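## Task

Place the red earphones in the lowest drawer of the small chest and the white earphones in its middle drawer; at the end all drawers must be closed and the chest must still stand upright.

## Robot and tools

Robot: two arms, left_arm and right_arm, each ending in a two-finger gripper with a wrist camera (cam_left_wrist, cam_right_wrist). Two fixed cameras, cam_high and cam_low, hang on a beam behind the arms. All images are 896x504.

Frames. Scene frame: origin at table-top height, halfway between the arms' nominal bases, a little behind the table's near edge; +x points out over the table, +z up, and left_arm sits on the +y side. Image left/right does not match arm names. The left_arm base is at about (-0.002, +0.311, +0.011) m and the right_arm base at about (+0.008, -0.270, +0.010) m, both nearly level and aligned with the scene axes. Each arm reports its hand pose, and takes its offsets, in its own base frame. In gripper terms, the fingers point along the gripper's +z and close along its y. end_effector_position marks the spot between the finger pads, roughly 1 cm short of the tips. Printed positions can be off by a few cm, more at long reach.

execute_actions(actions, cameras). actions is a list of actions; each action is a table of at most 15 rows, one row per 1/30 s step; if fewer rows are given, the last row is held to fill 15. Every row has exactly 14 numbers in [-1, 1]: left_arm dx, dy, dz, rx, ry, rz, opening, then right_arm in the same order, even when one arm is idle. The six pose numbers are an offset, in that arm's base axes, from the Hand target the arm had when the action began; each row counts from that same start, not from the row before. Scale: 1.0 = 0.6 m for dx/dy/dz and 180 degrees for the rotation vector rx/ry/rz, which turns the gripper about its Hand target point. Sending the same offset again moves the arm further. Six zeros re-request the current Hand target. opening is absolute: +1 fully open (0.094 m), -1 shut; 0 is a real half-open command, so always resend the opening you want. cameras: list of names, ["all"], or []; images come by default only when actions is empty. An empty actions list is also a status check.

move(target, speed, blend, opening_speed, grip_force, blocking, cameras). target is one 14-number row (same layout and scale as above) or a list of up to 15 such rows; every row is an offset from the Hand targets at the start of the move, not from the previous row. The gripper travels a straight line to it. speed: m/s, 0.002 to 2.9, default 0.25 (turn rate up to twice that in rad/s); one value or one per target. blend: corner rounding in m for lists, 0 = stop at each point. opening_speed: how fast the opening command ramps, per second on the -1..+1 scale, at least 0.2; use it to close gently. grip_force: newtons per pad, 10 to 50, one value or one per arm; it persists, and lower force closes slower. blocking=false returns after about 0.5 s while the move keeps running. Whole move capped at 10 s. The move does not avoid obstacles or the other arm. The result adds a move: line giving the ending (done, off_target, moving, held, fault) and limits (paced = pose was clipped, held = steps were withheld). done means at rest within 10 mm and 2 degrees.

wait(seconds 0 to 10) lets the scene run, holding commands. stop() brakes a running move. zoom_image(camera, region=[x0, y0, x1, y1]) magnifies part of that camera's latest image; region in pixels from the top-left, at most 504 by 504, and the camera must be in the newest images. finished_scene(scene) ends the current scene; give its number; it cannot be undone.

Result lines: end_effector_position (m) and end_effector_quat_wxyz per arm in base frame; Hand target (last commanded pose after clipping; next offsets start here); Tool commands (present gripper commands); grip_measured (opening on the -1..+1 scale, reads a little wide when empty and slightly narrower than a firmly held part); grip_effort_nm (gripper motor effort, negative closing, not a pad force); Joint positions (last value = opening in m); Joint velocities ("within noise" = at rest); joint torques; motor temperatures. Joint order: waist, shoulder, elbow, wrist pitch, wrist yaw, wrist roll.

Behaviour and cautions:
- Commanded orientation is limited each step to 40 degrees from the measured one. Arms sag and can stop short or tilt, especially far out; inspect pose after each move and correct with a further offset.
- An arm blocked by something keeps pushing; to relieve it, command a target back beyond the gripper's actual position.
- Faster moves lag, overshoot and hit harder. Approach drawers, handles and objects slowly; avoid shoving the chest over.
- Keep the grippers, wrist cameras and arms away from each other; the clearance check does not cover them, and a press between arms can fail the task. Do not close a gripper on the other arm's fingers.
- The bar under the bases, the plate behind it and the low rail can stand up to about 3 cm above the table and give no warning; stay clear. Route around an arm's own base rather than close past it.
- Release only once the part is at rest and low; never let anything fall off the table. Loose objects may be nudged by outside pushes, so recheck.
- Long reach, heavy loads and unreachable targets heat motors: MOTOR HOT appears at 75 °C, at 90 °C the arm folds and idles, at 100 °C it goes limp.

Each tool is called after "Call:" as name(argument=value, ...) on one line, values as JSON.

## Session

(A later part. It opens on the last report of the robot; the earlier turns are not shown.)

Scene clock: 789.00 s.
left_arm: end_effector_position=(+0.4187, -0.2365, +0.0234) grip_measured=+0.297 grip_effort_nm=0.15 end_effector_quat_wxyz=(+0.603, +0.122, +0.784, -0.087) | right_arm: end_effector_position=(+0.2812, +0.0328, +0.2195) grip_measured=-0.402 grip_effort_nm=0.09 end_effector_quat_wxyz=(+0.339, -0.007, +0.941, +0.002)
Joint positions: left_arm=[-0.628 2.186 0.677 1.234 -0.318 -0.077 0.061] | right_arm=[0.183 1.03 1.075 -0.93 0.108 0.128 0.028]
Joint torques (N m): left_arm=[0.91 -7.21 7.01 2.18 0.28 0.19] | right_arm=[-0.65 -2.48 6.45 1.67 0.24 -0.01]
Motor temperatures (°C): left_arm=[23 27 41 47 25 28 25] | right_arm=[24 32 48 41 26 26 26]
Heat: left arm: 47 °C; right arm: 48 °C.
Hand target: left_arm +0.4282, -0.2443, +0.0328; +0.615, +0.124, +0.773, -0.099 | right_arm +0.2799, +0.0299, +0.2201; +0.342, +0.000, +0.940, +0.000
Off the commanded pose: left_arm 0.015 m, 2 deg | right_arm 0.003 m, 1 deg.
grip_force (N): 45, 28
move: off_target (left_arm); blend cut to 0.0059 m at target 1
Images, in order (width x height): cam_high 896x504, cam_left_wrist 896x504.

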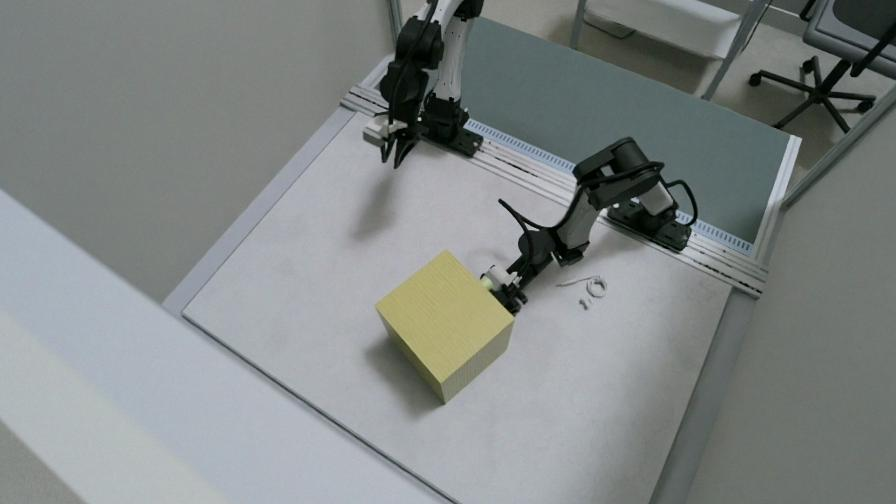

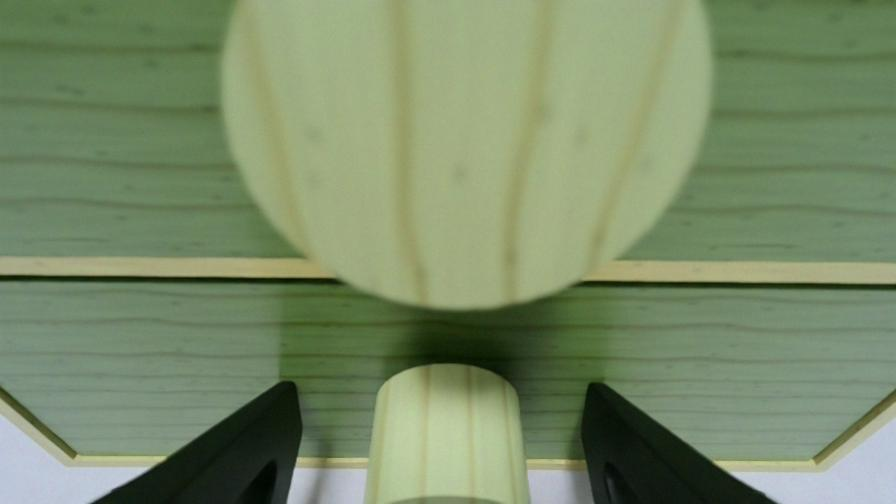

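Call:
move(target=[[-0.0322, 0.01, 0, 0, 0, 0, 0.3, 0, 0, 0, 0, 0, 0, -0.4], [-0.0322, 0.0017, 0.1245, 0, 0, 0, 0.3, 0, 0, 0, 0, 0, 0, -0.4], [-0.0238, -0.0047, 0.1245, 0, 0, 0, 0.3, 0, 0, 0, 0, 0, 0, -0.4], [-0.0238, -0.0047, 0.1245, 0, 0, 0, -0.62, 0, 0, 0, 0, 0, 0, -0.4], [-0.2497, 0.0662, 0.1245, 0.0498, 0.159, 0, -0.62, 0, 0, 0, 0, 0, 0, -0.4]], speed=[0.1, 0.12, 0.06, 0.06, 0.12], blend=[0.006, 0.006, 0, 0, 0], cameras=["cam_high", "cam_left_wrist", "cam_low"])

Scene clock: 814.90 s.
left_arm: end_effector_position=(+0.2772, -0.1960, +0.0931) grip_measured=-0.397 grip_effort_nm=-0.93 end_effector_quat_wxyz=(+0.386, +0.147, +0.909, -0.049) | right_arm: end_effector_position=(+0.2812, +0.0328, +0.2195) grip_measured=-0.402 grip_effort_nm=0.09 end_effector_quat_wxyz=(+0.339, -0.007, +0.941, +0.002)
Joint positions: left_arm=[-0.796 1.273 0.64 -0.206 -0.357 -0.338 0.028] | right_arm=[0.183 1.03 1.075 -0.93 0.108 0.128 0.028]
Joint torques (N m): left_arm=[-0.53 -4.68 10.03 1.51 0.06 0] | right_arm=[-0.5 -2.39 6.17 1.65 0.22 0.02]
Heat: left arm: 47 °C; right arm: 48 °C.
Hand target: left_arm +0.2783, -0.2046, +0.1074; +0.393, +0.143, +0.906, -0.066 | right_arm +0.2799, +0.0299, +0.2201; +0.342, +0.000, +0.940, +0.000
Off the commanded pose: left_arm 0.017 m, 2 deg | right_arm 0.003 m, 1 deg.
grip_force (N): 45, 28
move: off_target (left_arm); blend cut to 0.0032 m at target 2; target 4's new opening was sent with left_arm's hand 0.020 m and 3 deg from that target
Images, in order (width x height): cam_high 896x504, cam_low 896x504, cam_left_wrist 896x504.

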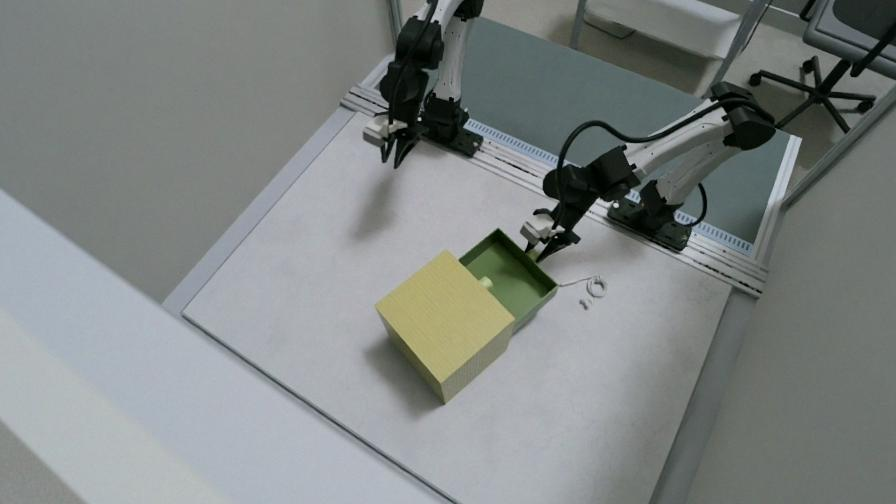

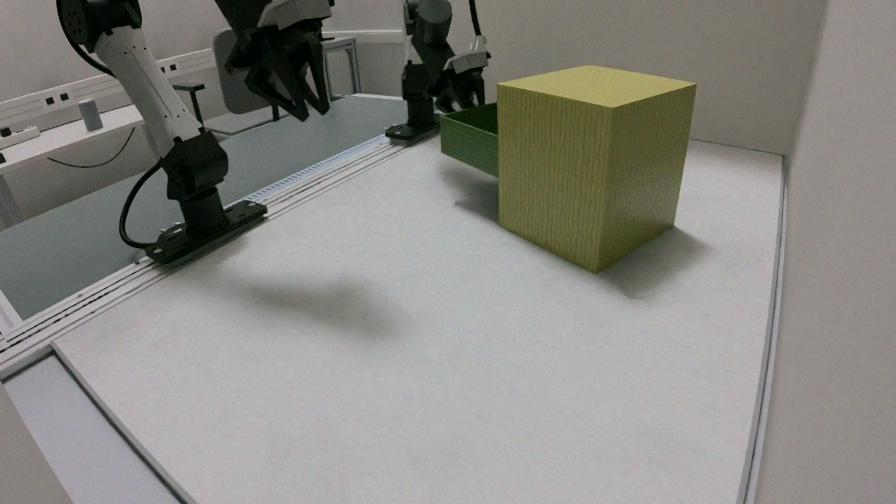

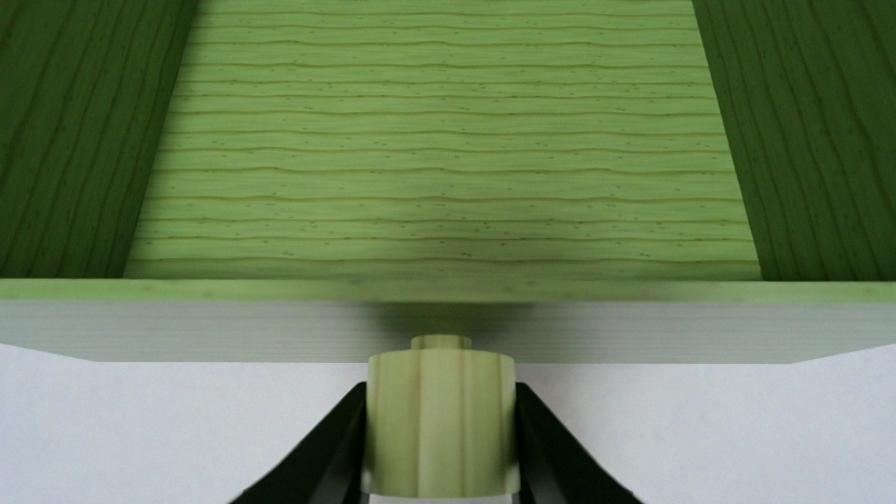

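Call:
move(target=[[0, 0, 0, 0, 0, 0, 0.2, 0, 0, 0, 0, 0, 0, -0.4], [0, 0, 0.1333, 0, 0, 0, 0.2, 0, 0, 0, 0, 0, 0, -0.4], [-0.1015, 0.2323, 0.001, 0.0302, 0.1758, 0.0974, -0.106, 0, 0, 0, 0, 0, 0, -0.4]], speed=[0.1, 0.2, 0.25], blend=[0, 0.03, 0], cameras=["cam_left_wrist", "cam_high"])

Scene clock: 857.40 s.
left_arm: end_effector_position=(+0.2210, -0.0665, +0.1113) grip_measured=-0.103 grip_effort_nm=-0.13 end_effector_quat_wxyz=(+0.141, -0.002, +0.990, -0.001) | right_arm: end_effector_position=(+0.2812, +0.0328, +0.2195) grip_measured=-0.402 grip_effort_nm=0.09 end_effector_quat_wxyz=(+0.339, -0.007, +0.941, +0.002)
Joint positions: left_arm=[-0.366 1.154 0.894 -1.045 -0.098 -0.358 0.042] | right_arm=[0.183 1.03 1.075 -0.93 0.108 0.128 0.028]
Joint torques (N m): left_arm=[0.81 -2.14 6.2 0.85 0.08 0.21] | right_arm=[-0.68 -2.69 6.15 1.7 0.25 0.01]
Heat: left arm: 43 °C; right arm: 47 °C.
Hand target: left_arm +0.2175, -0.0652, +0.1081; +0.131, +0.000, +0.991, -0.001 | right_arm +0.2799, +0.0299, +0.2201; +0.342, +0.000, +0.940, +0.000
Off the commanded pose: left_arm 0.005 m, 1 deg | right_arm 0.003 m, 1 deg.
grip_force (N): 45, 28
move: done
Images, in order (width x height): cam_high 896x504, cam_left_wrist 896x504.

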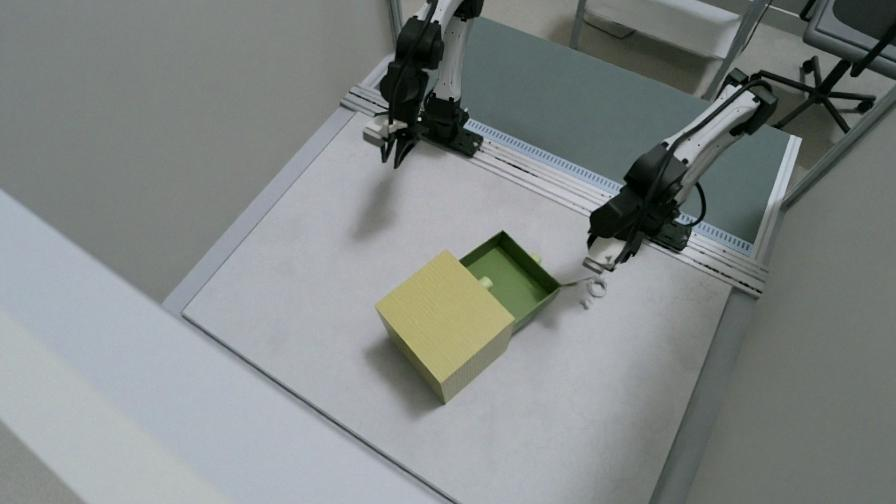

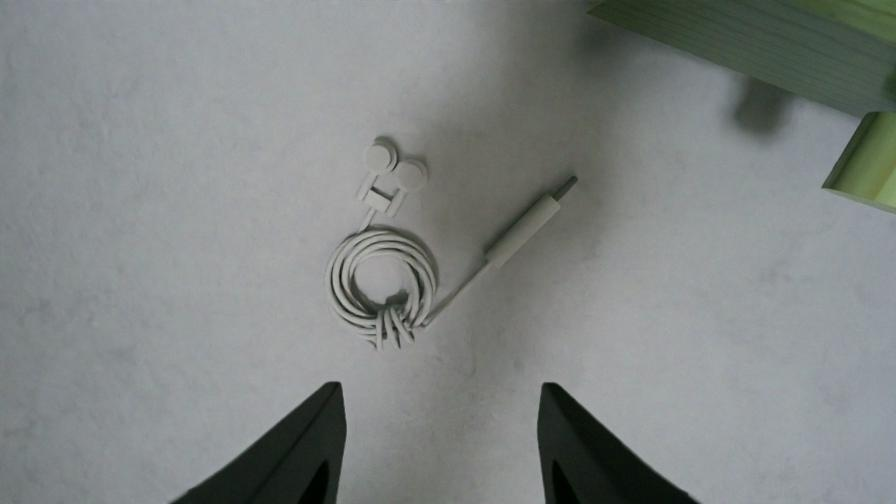

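Call:
move(target=[[-0.0158, 0.0043, -0.08, 0, 0, 0, -0.234, 0, 0, 0, 0, 0, 0, -0.4], [-0.0158, 0.0043, -0.1535, 0, 0, 0, -0.234, 0, 0, 0, 0, 0, 0, -0.4]], speed=[0.15, 0.07], blend=[0.01, 0], cameras=["cam_left_wrist"])

Scene clock: 878.43 s.
left_arm: end_effector_position=(+0.2048, -0.0603, +0.0176) grip_measured=-0.231 grip_effort_nm=-0.13 end_effector_quat_wxyz=(+0.126, -0.002, +0.992, +0.005) | right_arm: end_effector_position=(+0.2812, +0.0328, +0.2195) grip_measured=-0.402 grip_effort_nm=0.09 end_effector_quat_wxyz=(+0.339, -0.007, +0.941, +0.002)
Joint positions: left_arm=[-0.366 1.203 0.548 -0.683 -0.098 -0.358 0.036] | right_arm=[0.183 1.03 1.075 -0.93 0.108 0.128 0.028]
Joint torques (N m): left_arm=[0.34 -1.95 5.76 1.12 0.09 0.18] | right_arm=[-0.58 -2.32 6.3 1.68 0.24 0.05]
Motor temperatures (°C): left_arm=[23 27 42 40 25 28 25] | right_arm=[24 31 47 41 26 26 26]
Heat: left arm: 42 °C; right arm: 47 °C.
Hand target: left_arm +0.2080, -0.0626, +0.0160; +0.131, +0.000, +0.991, -0.001 | right_arm +0.2799, +0.0299, +0.2201; +0.342, +0.000, +0.940, +0.000
Off the commanded pose: left_arm 0.004 m, 1 deg | right_arm 0.003 m, 1 deg.
grip_force (N): 45, 28
move: done
Images, in order (width x height): cam_left_wrist 896x504.

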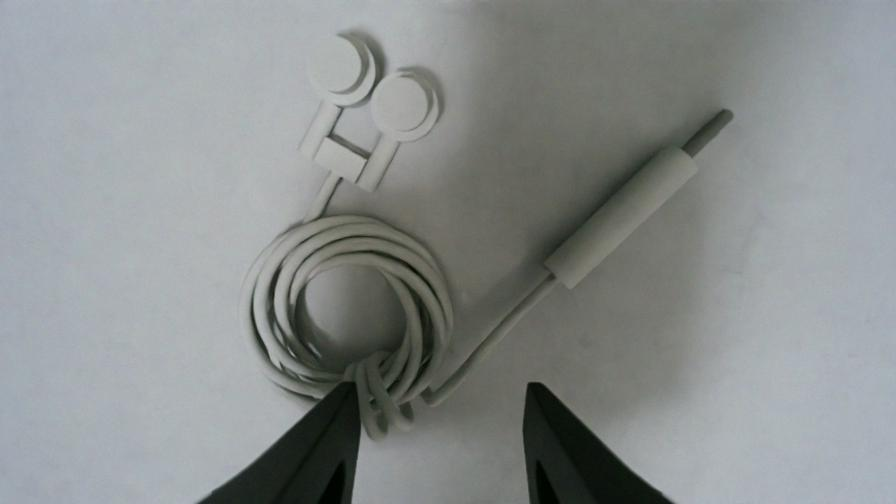

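Call:
move(target=[[0, 0, 0.03, 0, 0, 0, -0.234, 0, 0, 0, 0, 0, 0, -0.4], [0.0267, -0.0073, 0.03, 0, 0, 0, -0.234, 0, 0, 0, 0, 0, 0, -0.4], [0.0267, -0.0073, -0.01, 0, 0, 0, -0.234, 0, 0, 0, 0, 0, 0, -0.4]], speed=[0.1, 0.1, 0.06], grip_force=[28, 28], cameras=["cam_left_wrist"])

Scene clock: 896.53 s.
left_arm: end_effector_position=(+0.2201, -0.0657, +0.0111) grip_measured=-0.231 grip_effort_nm=-0.13 end_effector_quat_wxyz=(+0.124, -0.001, +0.992, +0.005) | right_arm: end_effector_position=(+0.2812, +0.0328, +0.2195) grip_measured=-0.402 grip_effort_nm=0.09 end_effector_quat_wxyz=(+0.339, -0.007, +0.941, +0.002)
Joint positions: left_arm=[-0.363 1.297 0.579 -0.623 -0.097 -0.355 0.036] | right_arm=[0.183 1.03 1.075 -0.93 0.108 0.128 0.028]
Joint torques (N m): left_arm=[0.8 -2.62 5.74 1.13 0.08 0.23] | right_arm=[-0.77 -2.58 6.12 1.66 0.27 0.03]
Heat: left arm: 42 °C; right arm: 47 °C.
Hand target: left_arm +0.2241, -0.0670, +0.0100; +0.131, +0.000, +0.991, -0.001 | right_arm +0.2799, +0.0299, +0.2201; +0.342, +0.000, +0.940, +0.000
Off the commanded pose: left_arm 0.004 m, 1 deg | right_arm 0.003 m, 1 deg.
grip_force (N): 28, 28
move: done
Images, in order (width x height): cam_left_wrist 896x504.

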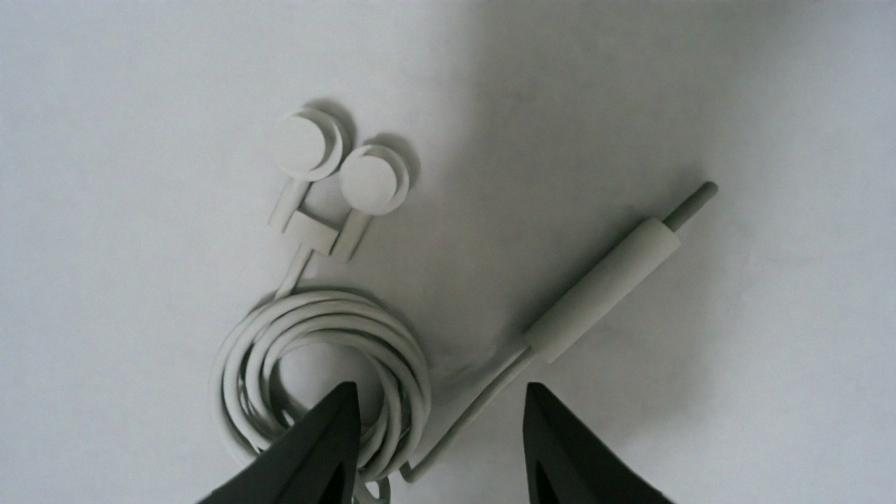

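Call:
move(target=[[0, 0, -0.0133, 0, 0, 0, -0.234, 0, 0, 0, 0, 0, 0, -0.4], [0, 0, -0.0133, 0, 0, 0, -0.82, 0, 0, 0, 0, 0, 0, -0.4], [0, 0, 0.14, 0, 0, 0, -0.82, 0, 0, 0, 0, 0, 0, -0.4]], speed=[0.05, 0.05, 0.12], cameras=["all"])

Scene clock: 906.33 s.
left_arm: end_effector_position=(+0.2185, -0.0651, +0.0831) grip_measured=-0.817 grip_effort_nm=-0.13 end_effector_quat_wxyz=(+0.118, -0.001, +0.993, +0.007) | right_arm: end_effector_position=(+0.2812, +0.0328, +0.2195) grip_measured=-0.402 grip_effort_nm=0.09 end_effector_quat_wxyz=(+0.339, -0.007, +0.941, +0.002)
Joint positions: left_arm=[-0.363 1.201 0.821 -0.975 -0.096 -0.354 0.009] | right_arm=[0.183 1.03 1.075 -0.93 0.108 0.128 0.028]
Joint torques (N m): left_arm=[0.85 -3.58 9.29 0.77 0.05 0.24] | right_arm=[-0.66 -2.36 6.22 1.67 0.25 0.08]
Heat: left arm: 42 °C; right arm: 47 °C.
Hand target: left_arm +0.2240, -0.0670, +0.0939; +0.131, +0.000, +0.991, -0.001 | right_arm +0.2799, +0.0299, +0.2201; +0.342, +0.000, +0.940, +0.000
Off the commanded pose: left_arm 0.012 m, 2 deg | right_arm 0.003 m, 1 deg.
grip_force (N): 28, 28
move: off_target (left_arm)

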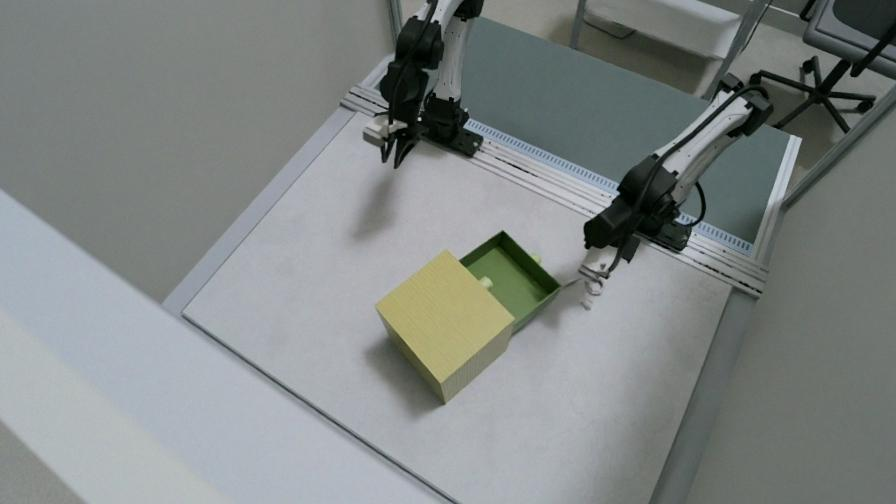

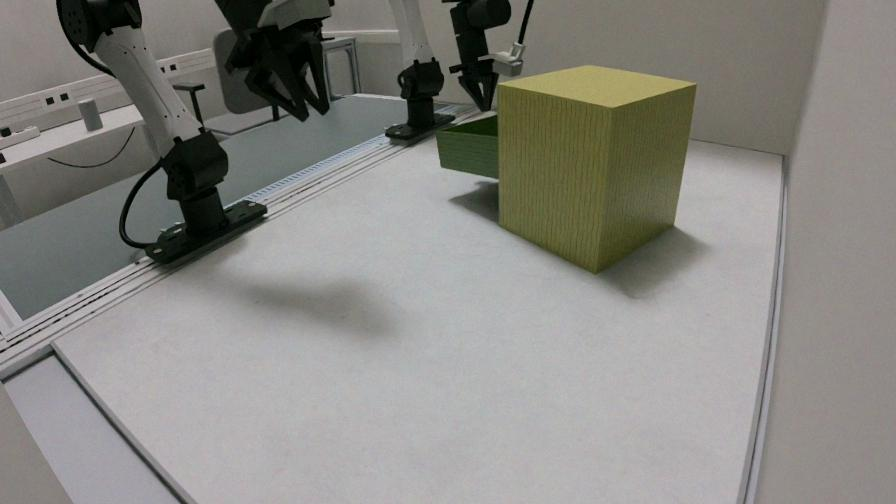

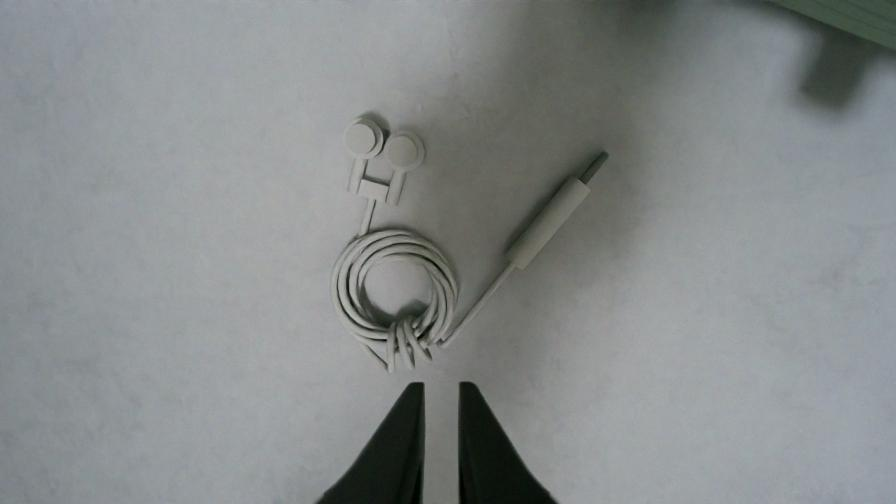

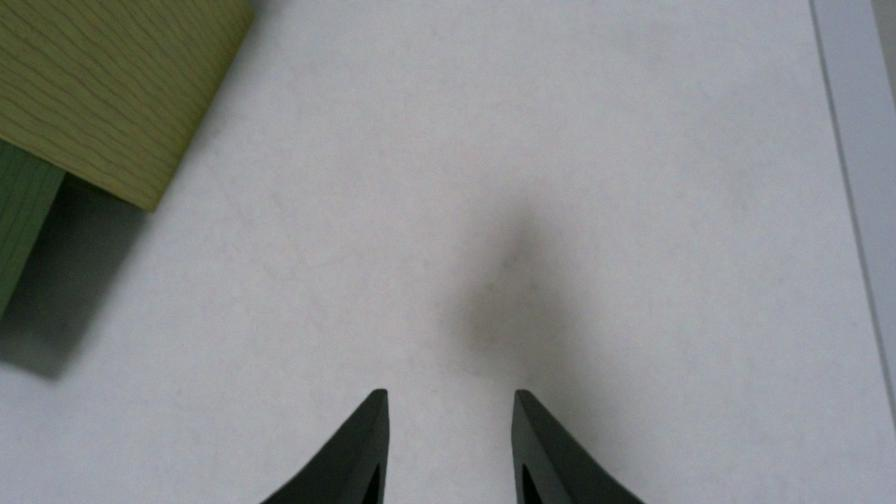

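Call:
move(target=[[-0.0147, -0.008, -0.0898, 0, 0, 0, -0.277, 0, 0, 0, 0, 0, 0, -0.4], [-0.0147, -0.008, -0.1615, 0, 0, 0, -0.277, 0, 0, 0, 0, 0, 0, -0.4], [-0.0147, -0.008, -0.1615, 0, 0, 0, -0.95, 0, 0, 0, 0, 0, 0, -0.4], [-0.0147, -0.008, 0.01, 0, 0, 0, -0.95, 0, 0, 0, 0, 0, 0, -0.4]], speed=[0.15, 0.06, 0.05, 0.1], blend=[0.01, 0, 0, 0], grip_force=[35, 28], cameras=["cam_left_wrist", "cam_high"])

Scene clock: 929.30 s.
left_arm: end_effector_position=(+0.2100, -0.0682, +0.0885) grip_measured=-0.890 grip_effort_nm=-0.74 end_effector_quat_wxyz=(+0.115, +0.001, +0.993, +0.005) | right_arm: end_effector_position=(+0.2812, +0.0328, +0.2195) grip_measured=-0.402 grip_effort_nm=0.09 end_effector_quat_wxyz=(+0.339, -0.007, +0.941, +0.002)
Joint positions: left_arm=[-0.39 1.173 0.827 -1.014 -0.096 -0.377 0.005] | right_arm=[0.183 1.03 1.075 -0.93 0.108 0.128 0.028]
Joint torques (N m): left_arm=[-0.53 -3.55 9.47 0.78 -0.03 0.05] | right_arm=[-0.55 -2.36 6.27 1.65 0.26 0.03]
Heat: left arm: 43 °C; right arm: 47 °C.
Hand target: left_arm +0.2152, -0.0718, +0.0999; +0.131, +0.000, +0.991, -0.001 | right_arm +0.2799, +0.0299, +0.2201; +0.342, +0.000, +0.940, +0.000
Off the commanded pose: left_arm 0.013 m, 2 deg | right_arm 0.003 m, 1 deg.
grip_force (N): 35, 28
move: off_target (left_arm)
Images, in order (width x height): cam_high 896x504, cam_left_wrist 896x504.

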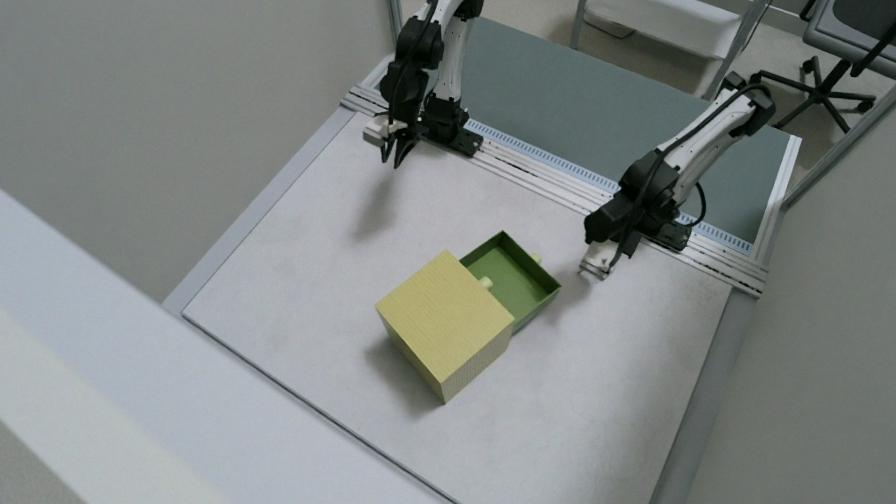

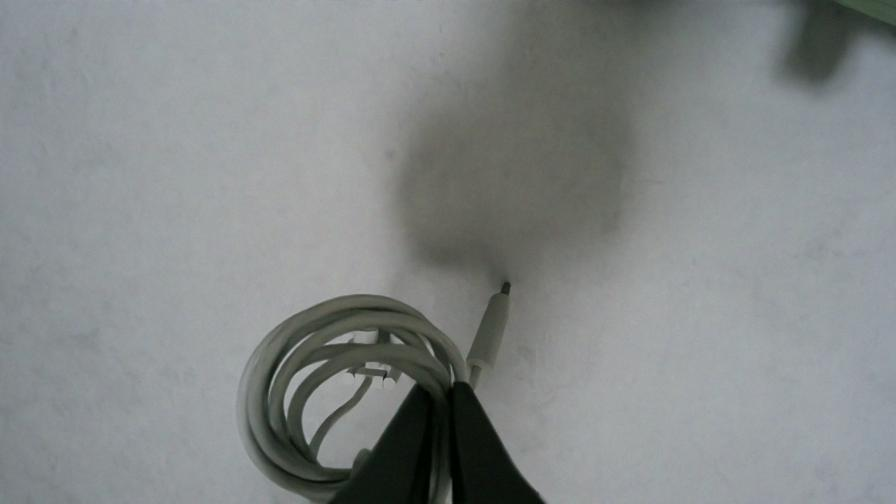

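Call:
move(target=[[0, 0, 0.2, 0, 0, 0, -0.95, 0, 0, 0, 0, 0, 0, -0.4], [0.2162, -0.2663, 0.2167, -0.0187, -0.1097, -0.1097, -0.95, 0, 0, 0, 0, 0, 0, -0.4]], speed=[0.18, 0.2], blend=[0.03, 0], cameras=["all"])

Scene clock: 945.83 s.
left_arm: end_effector_position=(+0.3354, -0.2232, +0.2145) grip_measured=-0.890 grip_effort_nm=-0.74 end_effector_quat_wxyz=(+0.268, +0.163, +0.948, -0.043) | right_arm: end_effector_position=(+0.2812, +0.0328, +0.2195) grip_measured=-0.402 grip_effort_nm=0.09 end_effector_quat_wxyz=(+0.339, -0.007, +0.941, +0.002)
Joint positions: left_arm=[-0.66 1.613 1.57 -1.002 -0.17 -0.273 0.005] | right_arm=[0.183 1.03 1.075 -0.93 0.108 0.128 0.028]
Joint torques (N m): left_arm=[-0.29 -5.81 10.17 1.69 -0.12 0.22] | right_arm=[-0.66 -2.5 6.16 1.66 0.24 0.04]
Heat: left arm: 44 °C; right arm: 47 °C.
Hand target: left_arm +0.3449, -0.2317, +0.2300; +0.296, +0.166, +0.939, -0.052 | right_arm +0.2799, +0.0299, +0.2201; +0.342, +0.000, +0.940, +0.000
Off the commanded pose: left_arm 0.020 m, 3 deg | right_arm 0.003 m, 1 deg.
grip_force (N): 35, 28
move: off_target (left_arm)

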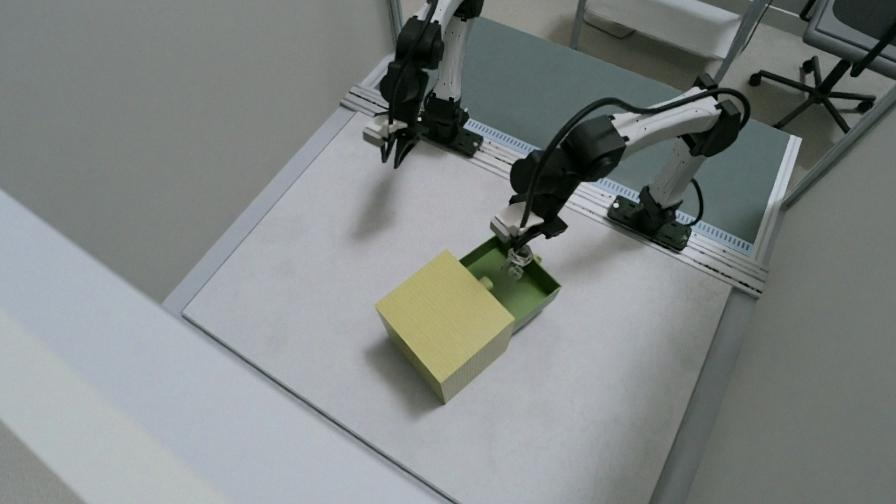

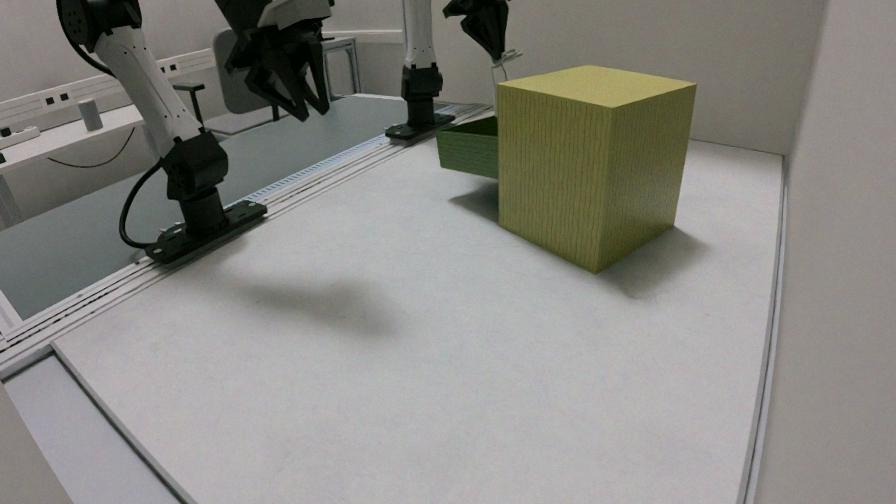

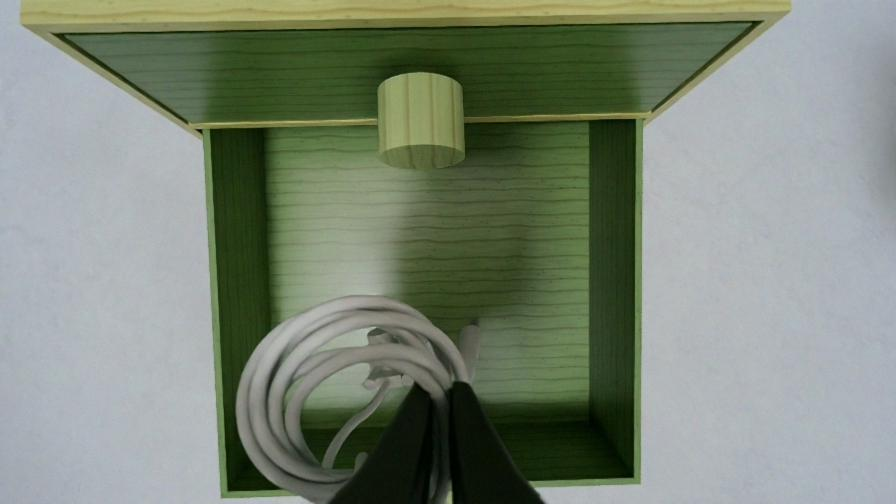

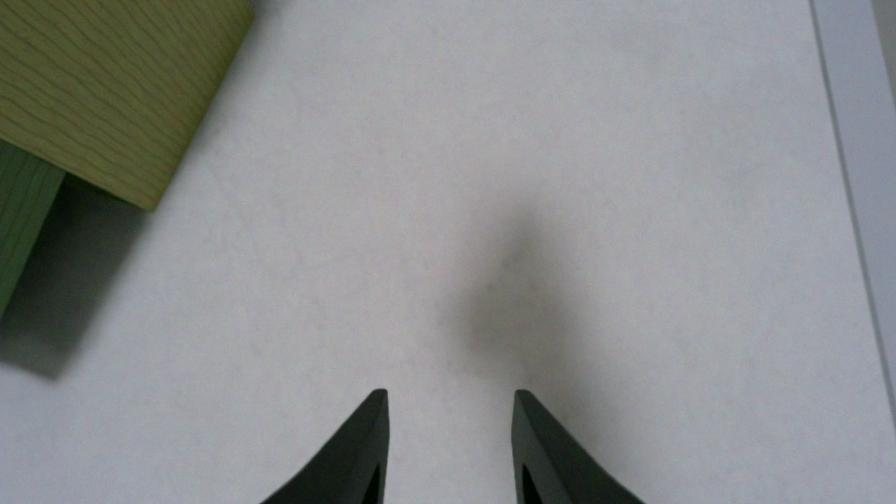

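Call:
move(target=[[0, 0, -0.2, 0, 0, 0, -0.95, 0, 0, 0, 0, 0, 0, -0.4], [0, 0, -0.2417, 0, 0, 0, -0.95, 0, 0, 0, 0, 0, 0, -0.4]], speed=[0.14, 0.06], blend=[0.02, 0], cameras=["cam_left_wrist", "cam_high"])

Scene clock: 957.37 s.
left_arm: end_effector_position=(+0.3411, -0.2274, +0.0836) grip_measured=-0.890 grip_effort_nm=-0.74 end_effector_quat_wxyz=(+0.283, +0.161, +0.944, -0.051) | right_arm: end_effector_position=(+0.2812, +0.0328, +0.2195) grip_measured=-0.402 grip_effort_nm=0.09 end_effector_quat_wxyz=(+0.339, -0.007, +0.941, +0.002)
Joint positions: left_arm=[-0.66 1.65 1.065 -0.425 -0.171 -0.272 0.005] | right_arm=[0.183 1.03 1.075 -0.93 0.108 0.128 0.028]
Joint torques (N m): left_arm=[-0.28 -6.04 6.57 1.79 -0.08 0.22] | right_arm=[-0.64 -2.37 6.2 1.68 0.29 0.07]
Heat: left arm: 44 °C; right arm: 47 °C.
Hand target: left_arm +0.3448, -0.2315, +0.0849; +0.296, +0.166, +0.939, -0.052 | right_arm +0.2799, +0.0299, +0.2201; +0.342, +0.000, +0.940, +0.000
Off the commanded pose: left_arm 0.006 m, 2 deg | right_arm 0.003 m, 1 deg.
grip_force (N): 35, 28
move: done; blend cut to 0.0125 m at target 1
Images, in order (width x height): cam_high 896x504, cam_left_wrist 896x504.

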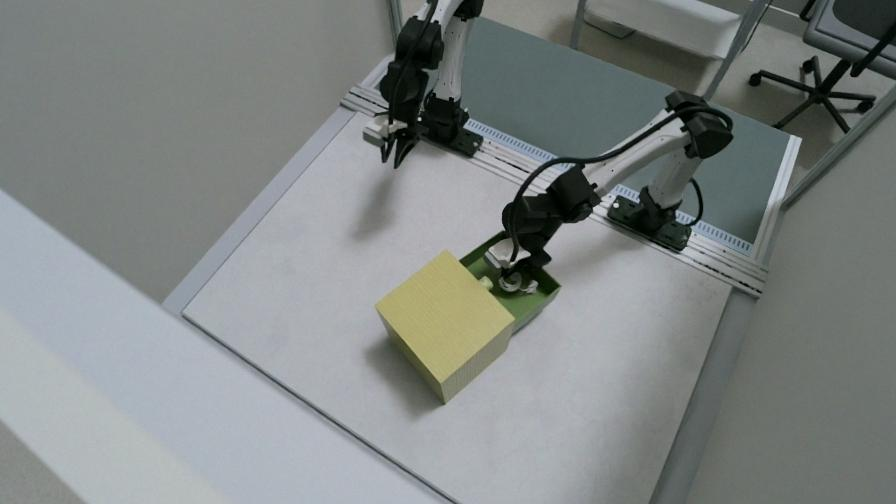

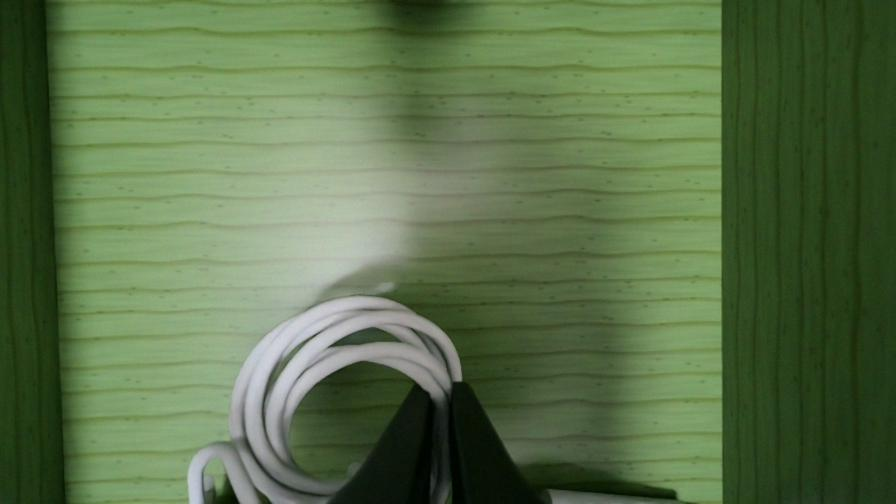

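Call:
zoom_image(camera="cam_high", region=[450, 220, 580, 345])

Scaled by 3.877 from the camera's 896x504 image, which has a finer 1280x720 frame.

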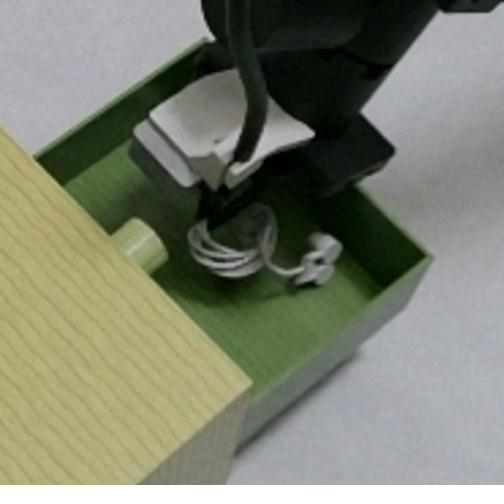

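Call:
move(target=[[0, 0, -0.01, 0, 0, 0, -0.95, 0, 0, 0, 0, 0, 0, -0.4], [0, 0, -0.01, 0, 0, 0, -0.5, 0, 0, 0, 0, 0, 0, -0.4], [0, 0, 0.2083, 0, 0, 0, -0.5, 0, 0, 0, 0, 0, 0, -0.4], [-0.1097, 0.0542, 0.175, -0.0241, -0.0621, 0.0108, 0.3, 0, 0, 0, 0, 0, 0, -0.4], [-0.1097, 0.0542, 0.0202, -0.0241, -0.0621, 0.0108, 0.3, 0, 0, 0, 0, 0, 0, -0.4]], speed=[0.06, 0.06, 0.14, 0.2, 0.14], blend=[0, 0, 0.02, 0, 0], opening_speed=1.5, cameras=["cam_left_wrist", "cam_high"])

Scene clock: 988.90 s.
left_arm: end_effector_position=(+0.2729, -0.1924, +0.0912) grip_measured=+0.297 grip_effort_nm=0.15 end_effector_quat_wxyz=(+0.373, +0.149, +0.914, -0.056) | right_arm: end_effector_position=(+0.2812, +0.0328, +0.2195) grip_measured=-0.402 grip_effort_nm=0.09 end_effector_quat_wxyz=(+0.339, -0.007, +0.941, +0.002)
Joint positions: left_arm=[-0.779 1.254 0.636 -0.236 -0.321 -0.334 0.061] | right_arm=[0.183 1.03 1.075 -0.93 0.108 0.128 0.028]
Joint torques (N m): left_arm=[-0.32 -3 6.84 2.2 -0.19 0.07] | right_arm=[-0.75 -2.51 6.17 1.64 0.3 0.04]
Heat: left arm: 42 °C; right arm: 47 °C.
Hand target: left_arm +0.2791, -0.1990, +0.0971; +0.393, +0.143, +0.906, -0.066 | right_arm +0.2799, +0.0299, +0.2201; +0.342, +0.000, +0.940, +0.000
Off the commanded pose: left_arm 0.011 m, 3 deg | right_arm 0.003 m, 1 deg.
grip_force (N): 35, 28
move: off_target (left_arm)
Images, in order (width x height): cam_high 896x504, cam_left_wrist 896x504.

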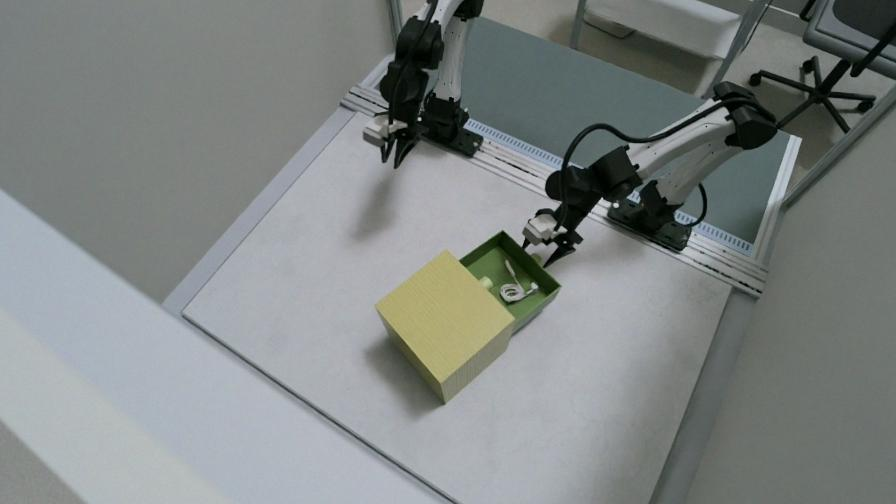

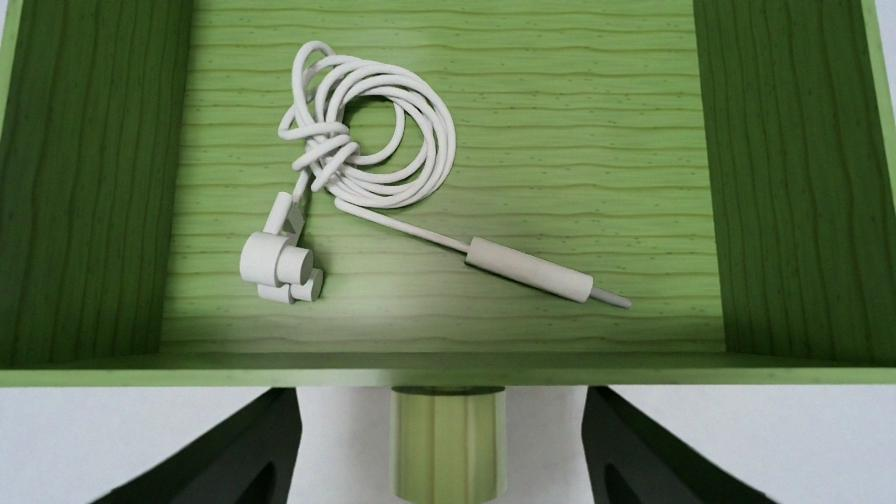

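Call:
move(target=[[0.1997, -0.0622, 0.0017, -0.0498, -0.159, 0, 0.3, 0, 0, 0, 0, 0, 0, -0.4], [0.2553, -0.0797, 0.0017, -0.0498, -0.159, 0, 0.3, 0, 0, 0, 0, 0, 0, -0.4]], speed=[0.15, 0.05], blend=[0.01, 0], cameras=["cam_left_wrist", "cam_high"])

Scene clock: 1003.17 s.
left_arm: end_effector_position=(+0.4157, -0.2368, +0.0677) grip_measured=+0.297 grip_effort_nm=0.15 end_effector_quat_wxyz=(+0.574, +0.135, +0.804, -0.078) | right_arm: end_effector_position=(+0.2812, +0.0328, +0.2195) grip_measured=-0.402 grip_effort_nm=0.09 end_effector_quat_wxyz=(+0.339, -0.007, +0.941, +0.002)
Joint positions: left_arm=[-0.628 1.925 0.696 0.877 -0.307 -0.079 0.061] | right_arm=[0.183 1.03 1.075 -0.93 0.108 0.128 0.028]
Joint torques (N m): left_arm=[0.84 -7.06 9.13 2.79 0.13 0.23] | right_arm=[-0.72 -2.4 6.22 1.67 0.22 0.02]
Heat: left arm: 42 °C; right arm: 47 °C.
Hand target: left_arm +0.4323, -0.2469, +0.0981; +0.614, +0.124, +0.773, -0.098 | right_arm +0.2799, +0.0299, +0.2201; +0.342, +0.000, +0.940, +0.000
Off the commanded pose: left_arm 0.036 m, 6 deg | right_arm 0.003 m, 1 deg.
grip_force (N): 35, 28
move: off_target (left_arm)
Images, in order (width x height): cam_high 896x504, cam_left_wrist 896x504.

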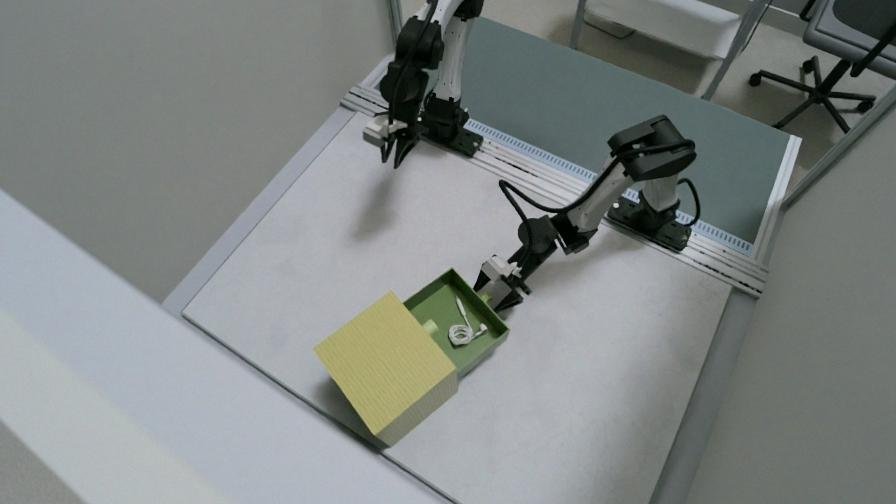

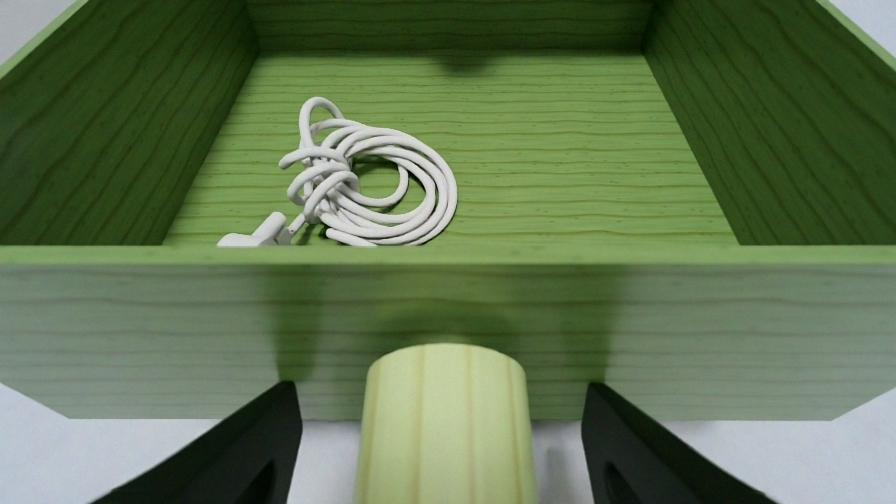

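Call:
move(target=[-0.0753, 0.0318, -0.02, 0, 0, 0, 0.3, 0, 0, 0, 0, 0, 0, -0.4], speed=0.1, cameras=["all"])

Scene clock: 1017.70 s.
left_arm: end_effector_position=(+0.3874, -0.2234, +0.0674) grip_measured=+0.297 grip_effort_nm=0.15 end_effector_quat_wxyz=(+0.594, +0.130, +0.789, -0.086) | right_arm: end_effector_position=(+0.2812, +0.0328, +0.2195) grip_measured=-0.402 grip_effort_nm=0.09 end_effector_quat_wxyz=(+0.339, -0.007, +0.941, +0.002)
Joint positions: left_arm=[-0.648 1.893 0.542 1.052 -0.327 -0.079 0.061] | right_arm=[0.183 1.03 1.075 -0.93 0.108 0.128 0.028]
Joint torques (N m): left_arm=[-0.61 -8.64 4.34 2.42 -0.03 0.1] | right_arm=[-0.77 -2.3 6.3 1.61 0.28 0.05]
Motor temperatures (°C): left_arm=[23 28 42 45 25 28 25] | right_arm=[24 30 47 41 26 26 25]
Heat: left arm: 45 °C; right arm: 47 °C.
Hand target: left_arm +0.3870, -0.2278, +0.0860; +0.614, +0.124, +0.773, -0.098 | right_arm +0.2799, +0.0299, +0.2201; +0.342, +0.000, +0.940, +0.000
Off the commanded pose: left_arm 0.019 m, 3 deg | right_arm 0.003 m, 1 deg.
grip_force (N): 35, 28
move: off_target (left_arm)

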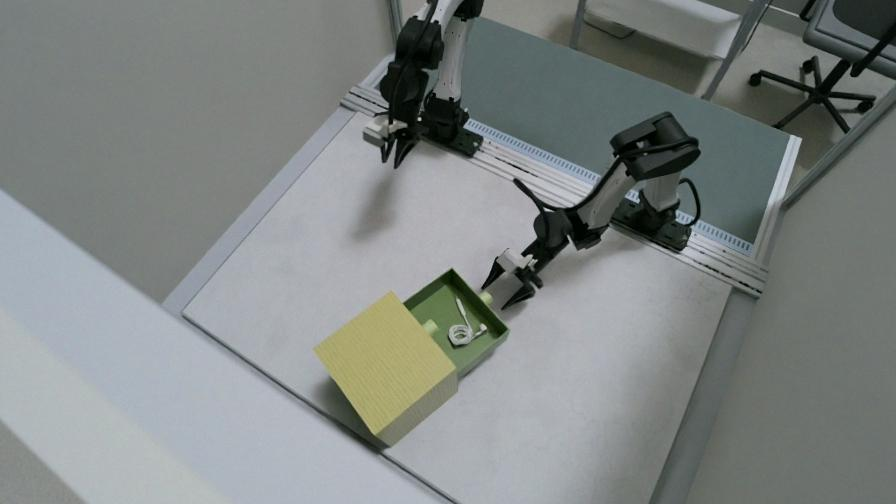

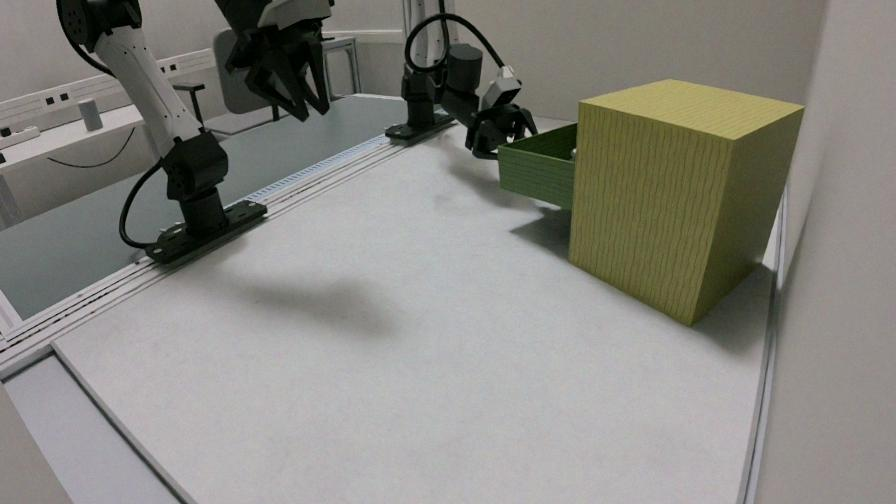

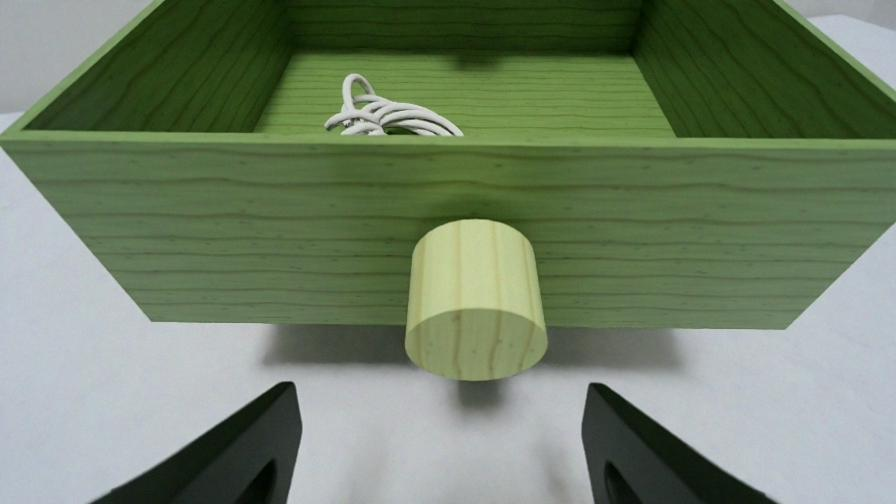

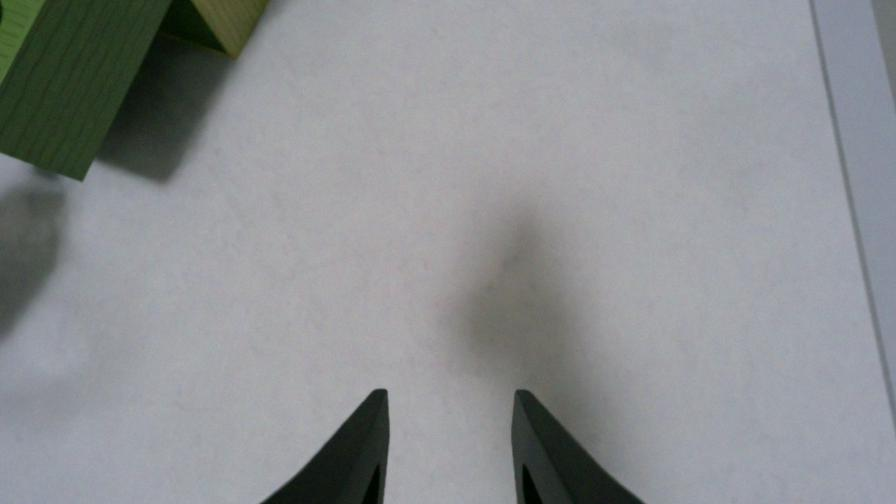

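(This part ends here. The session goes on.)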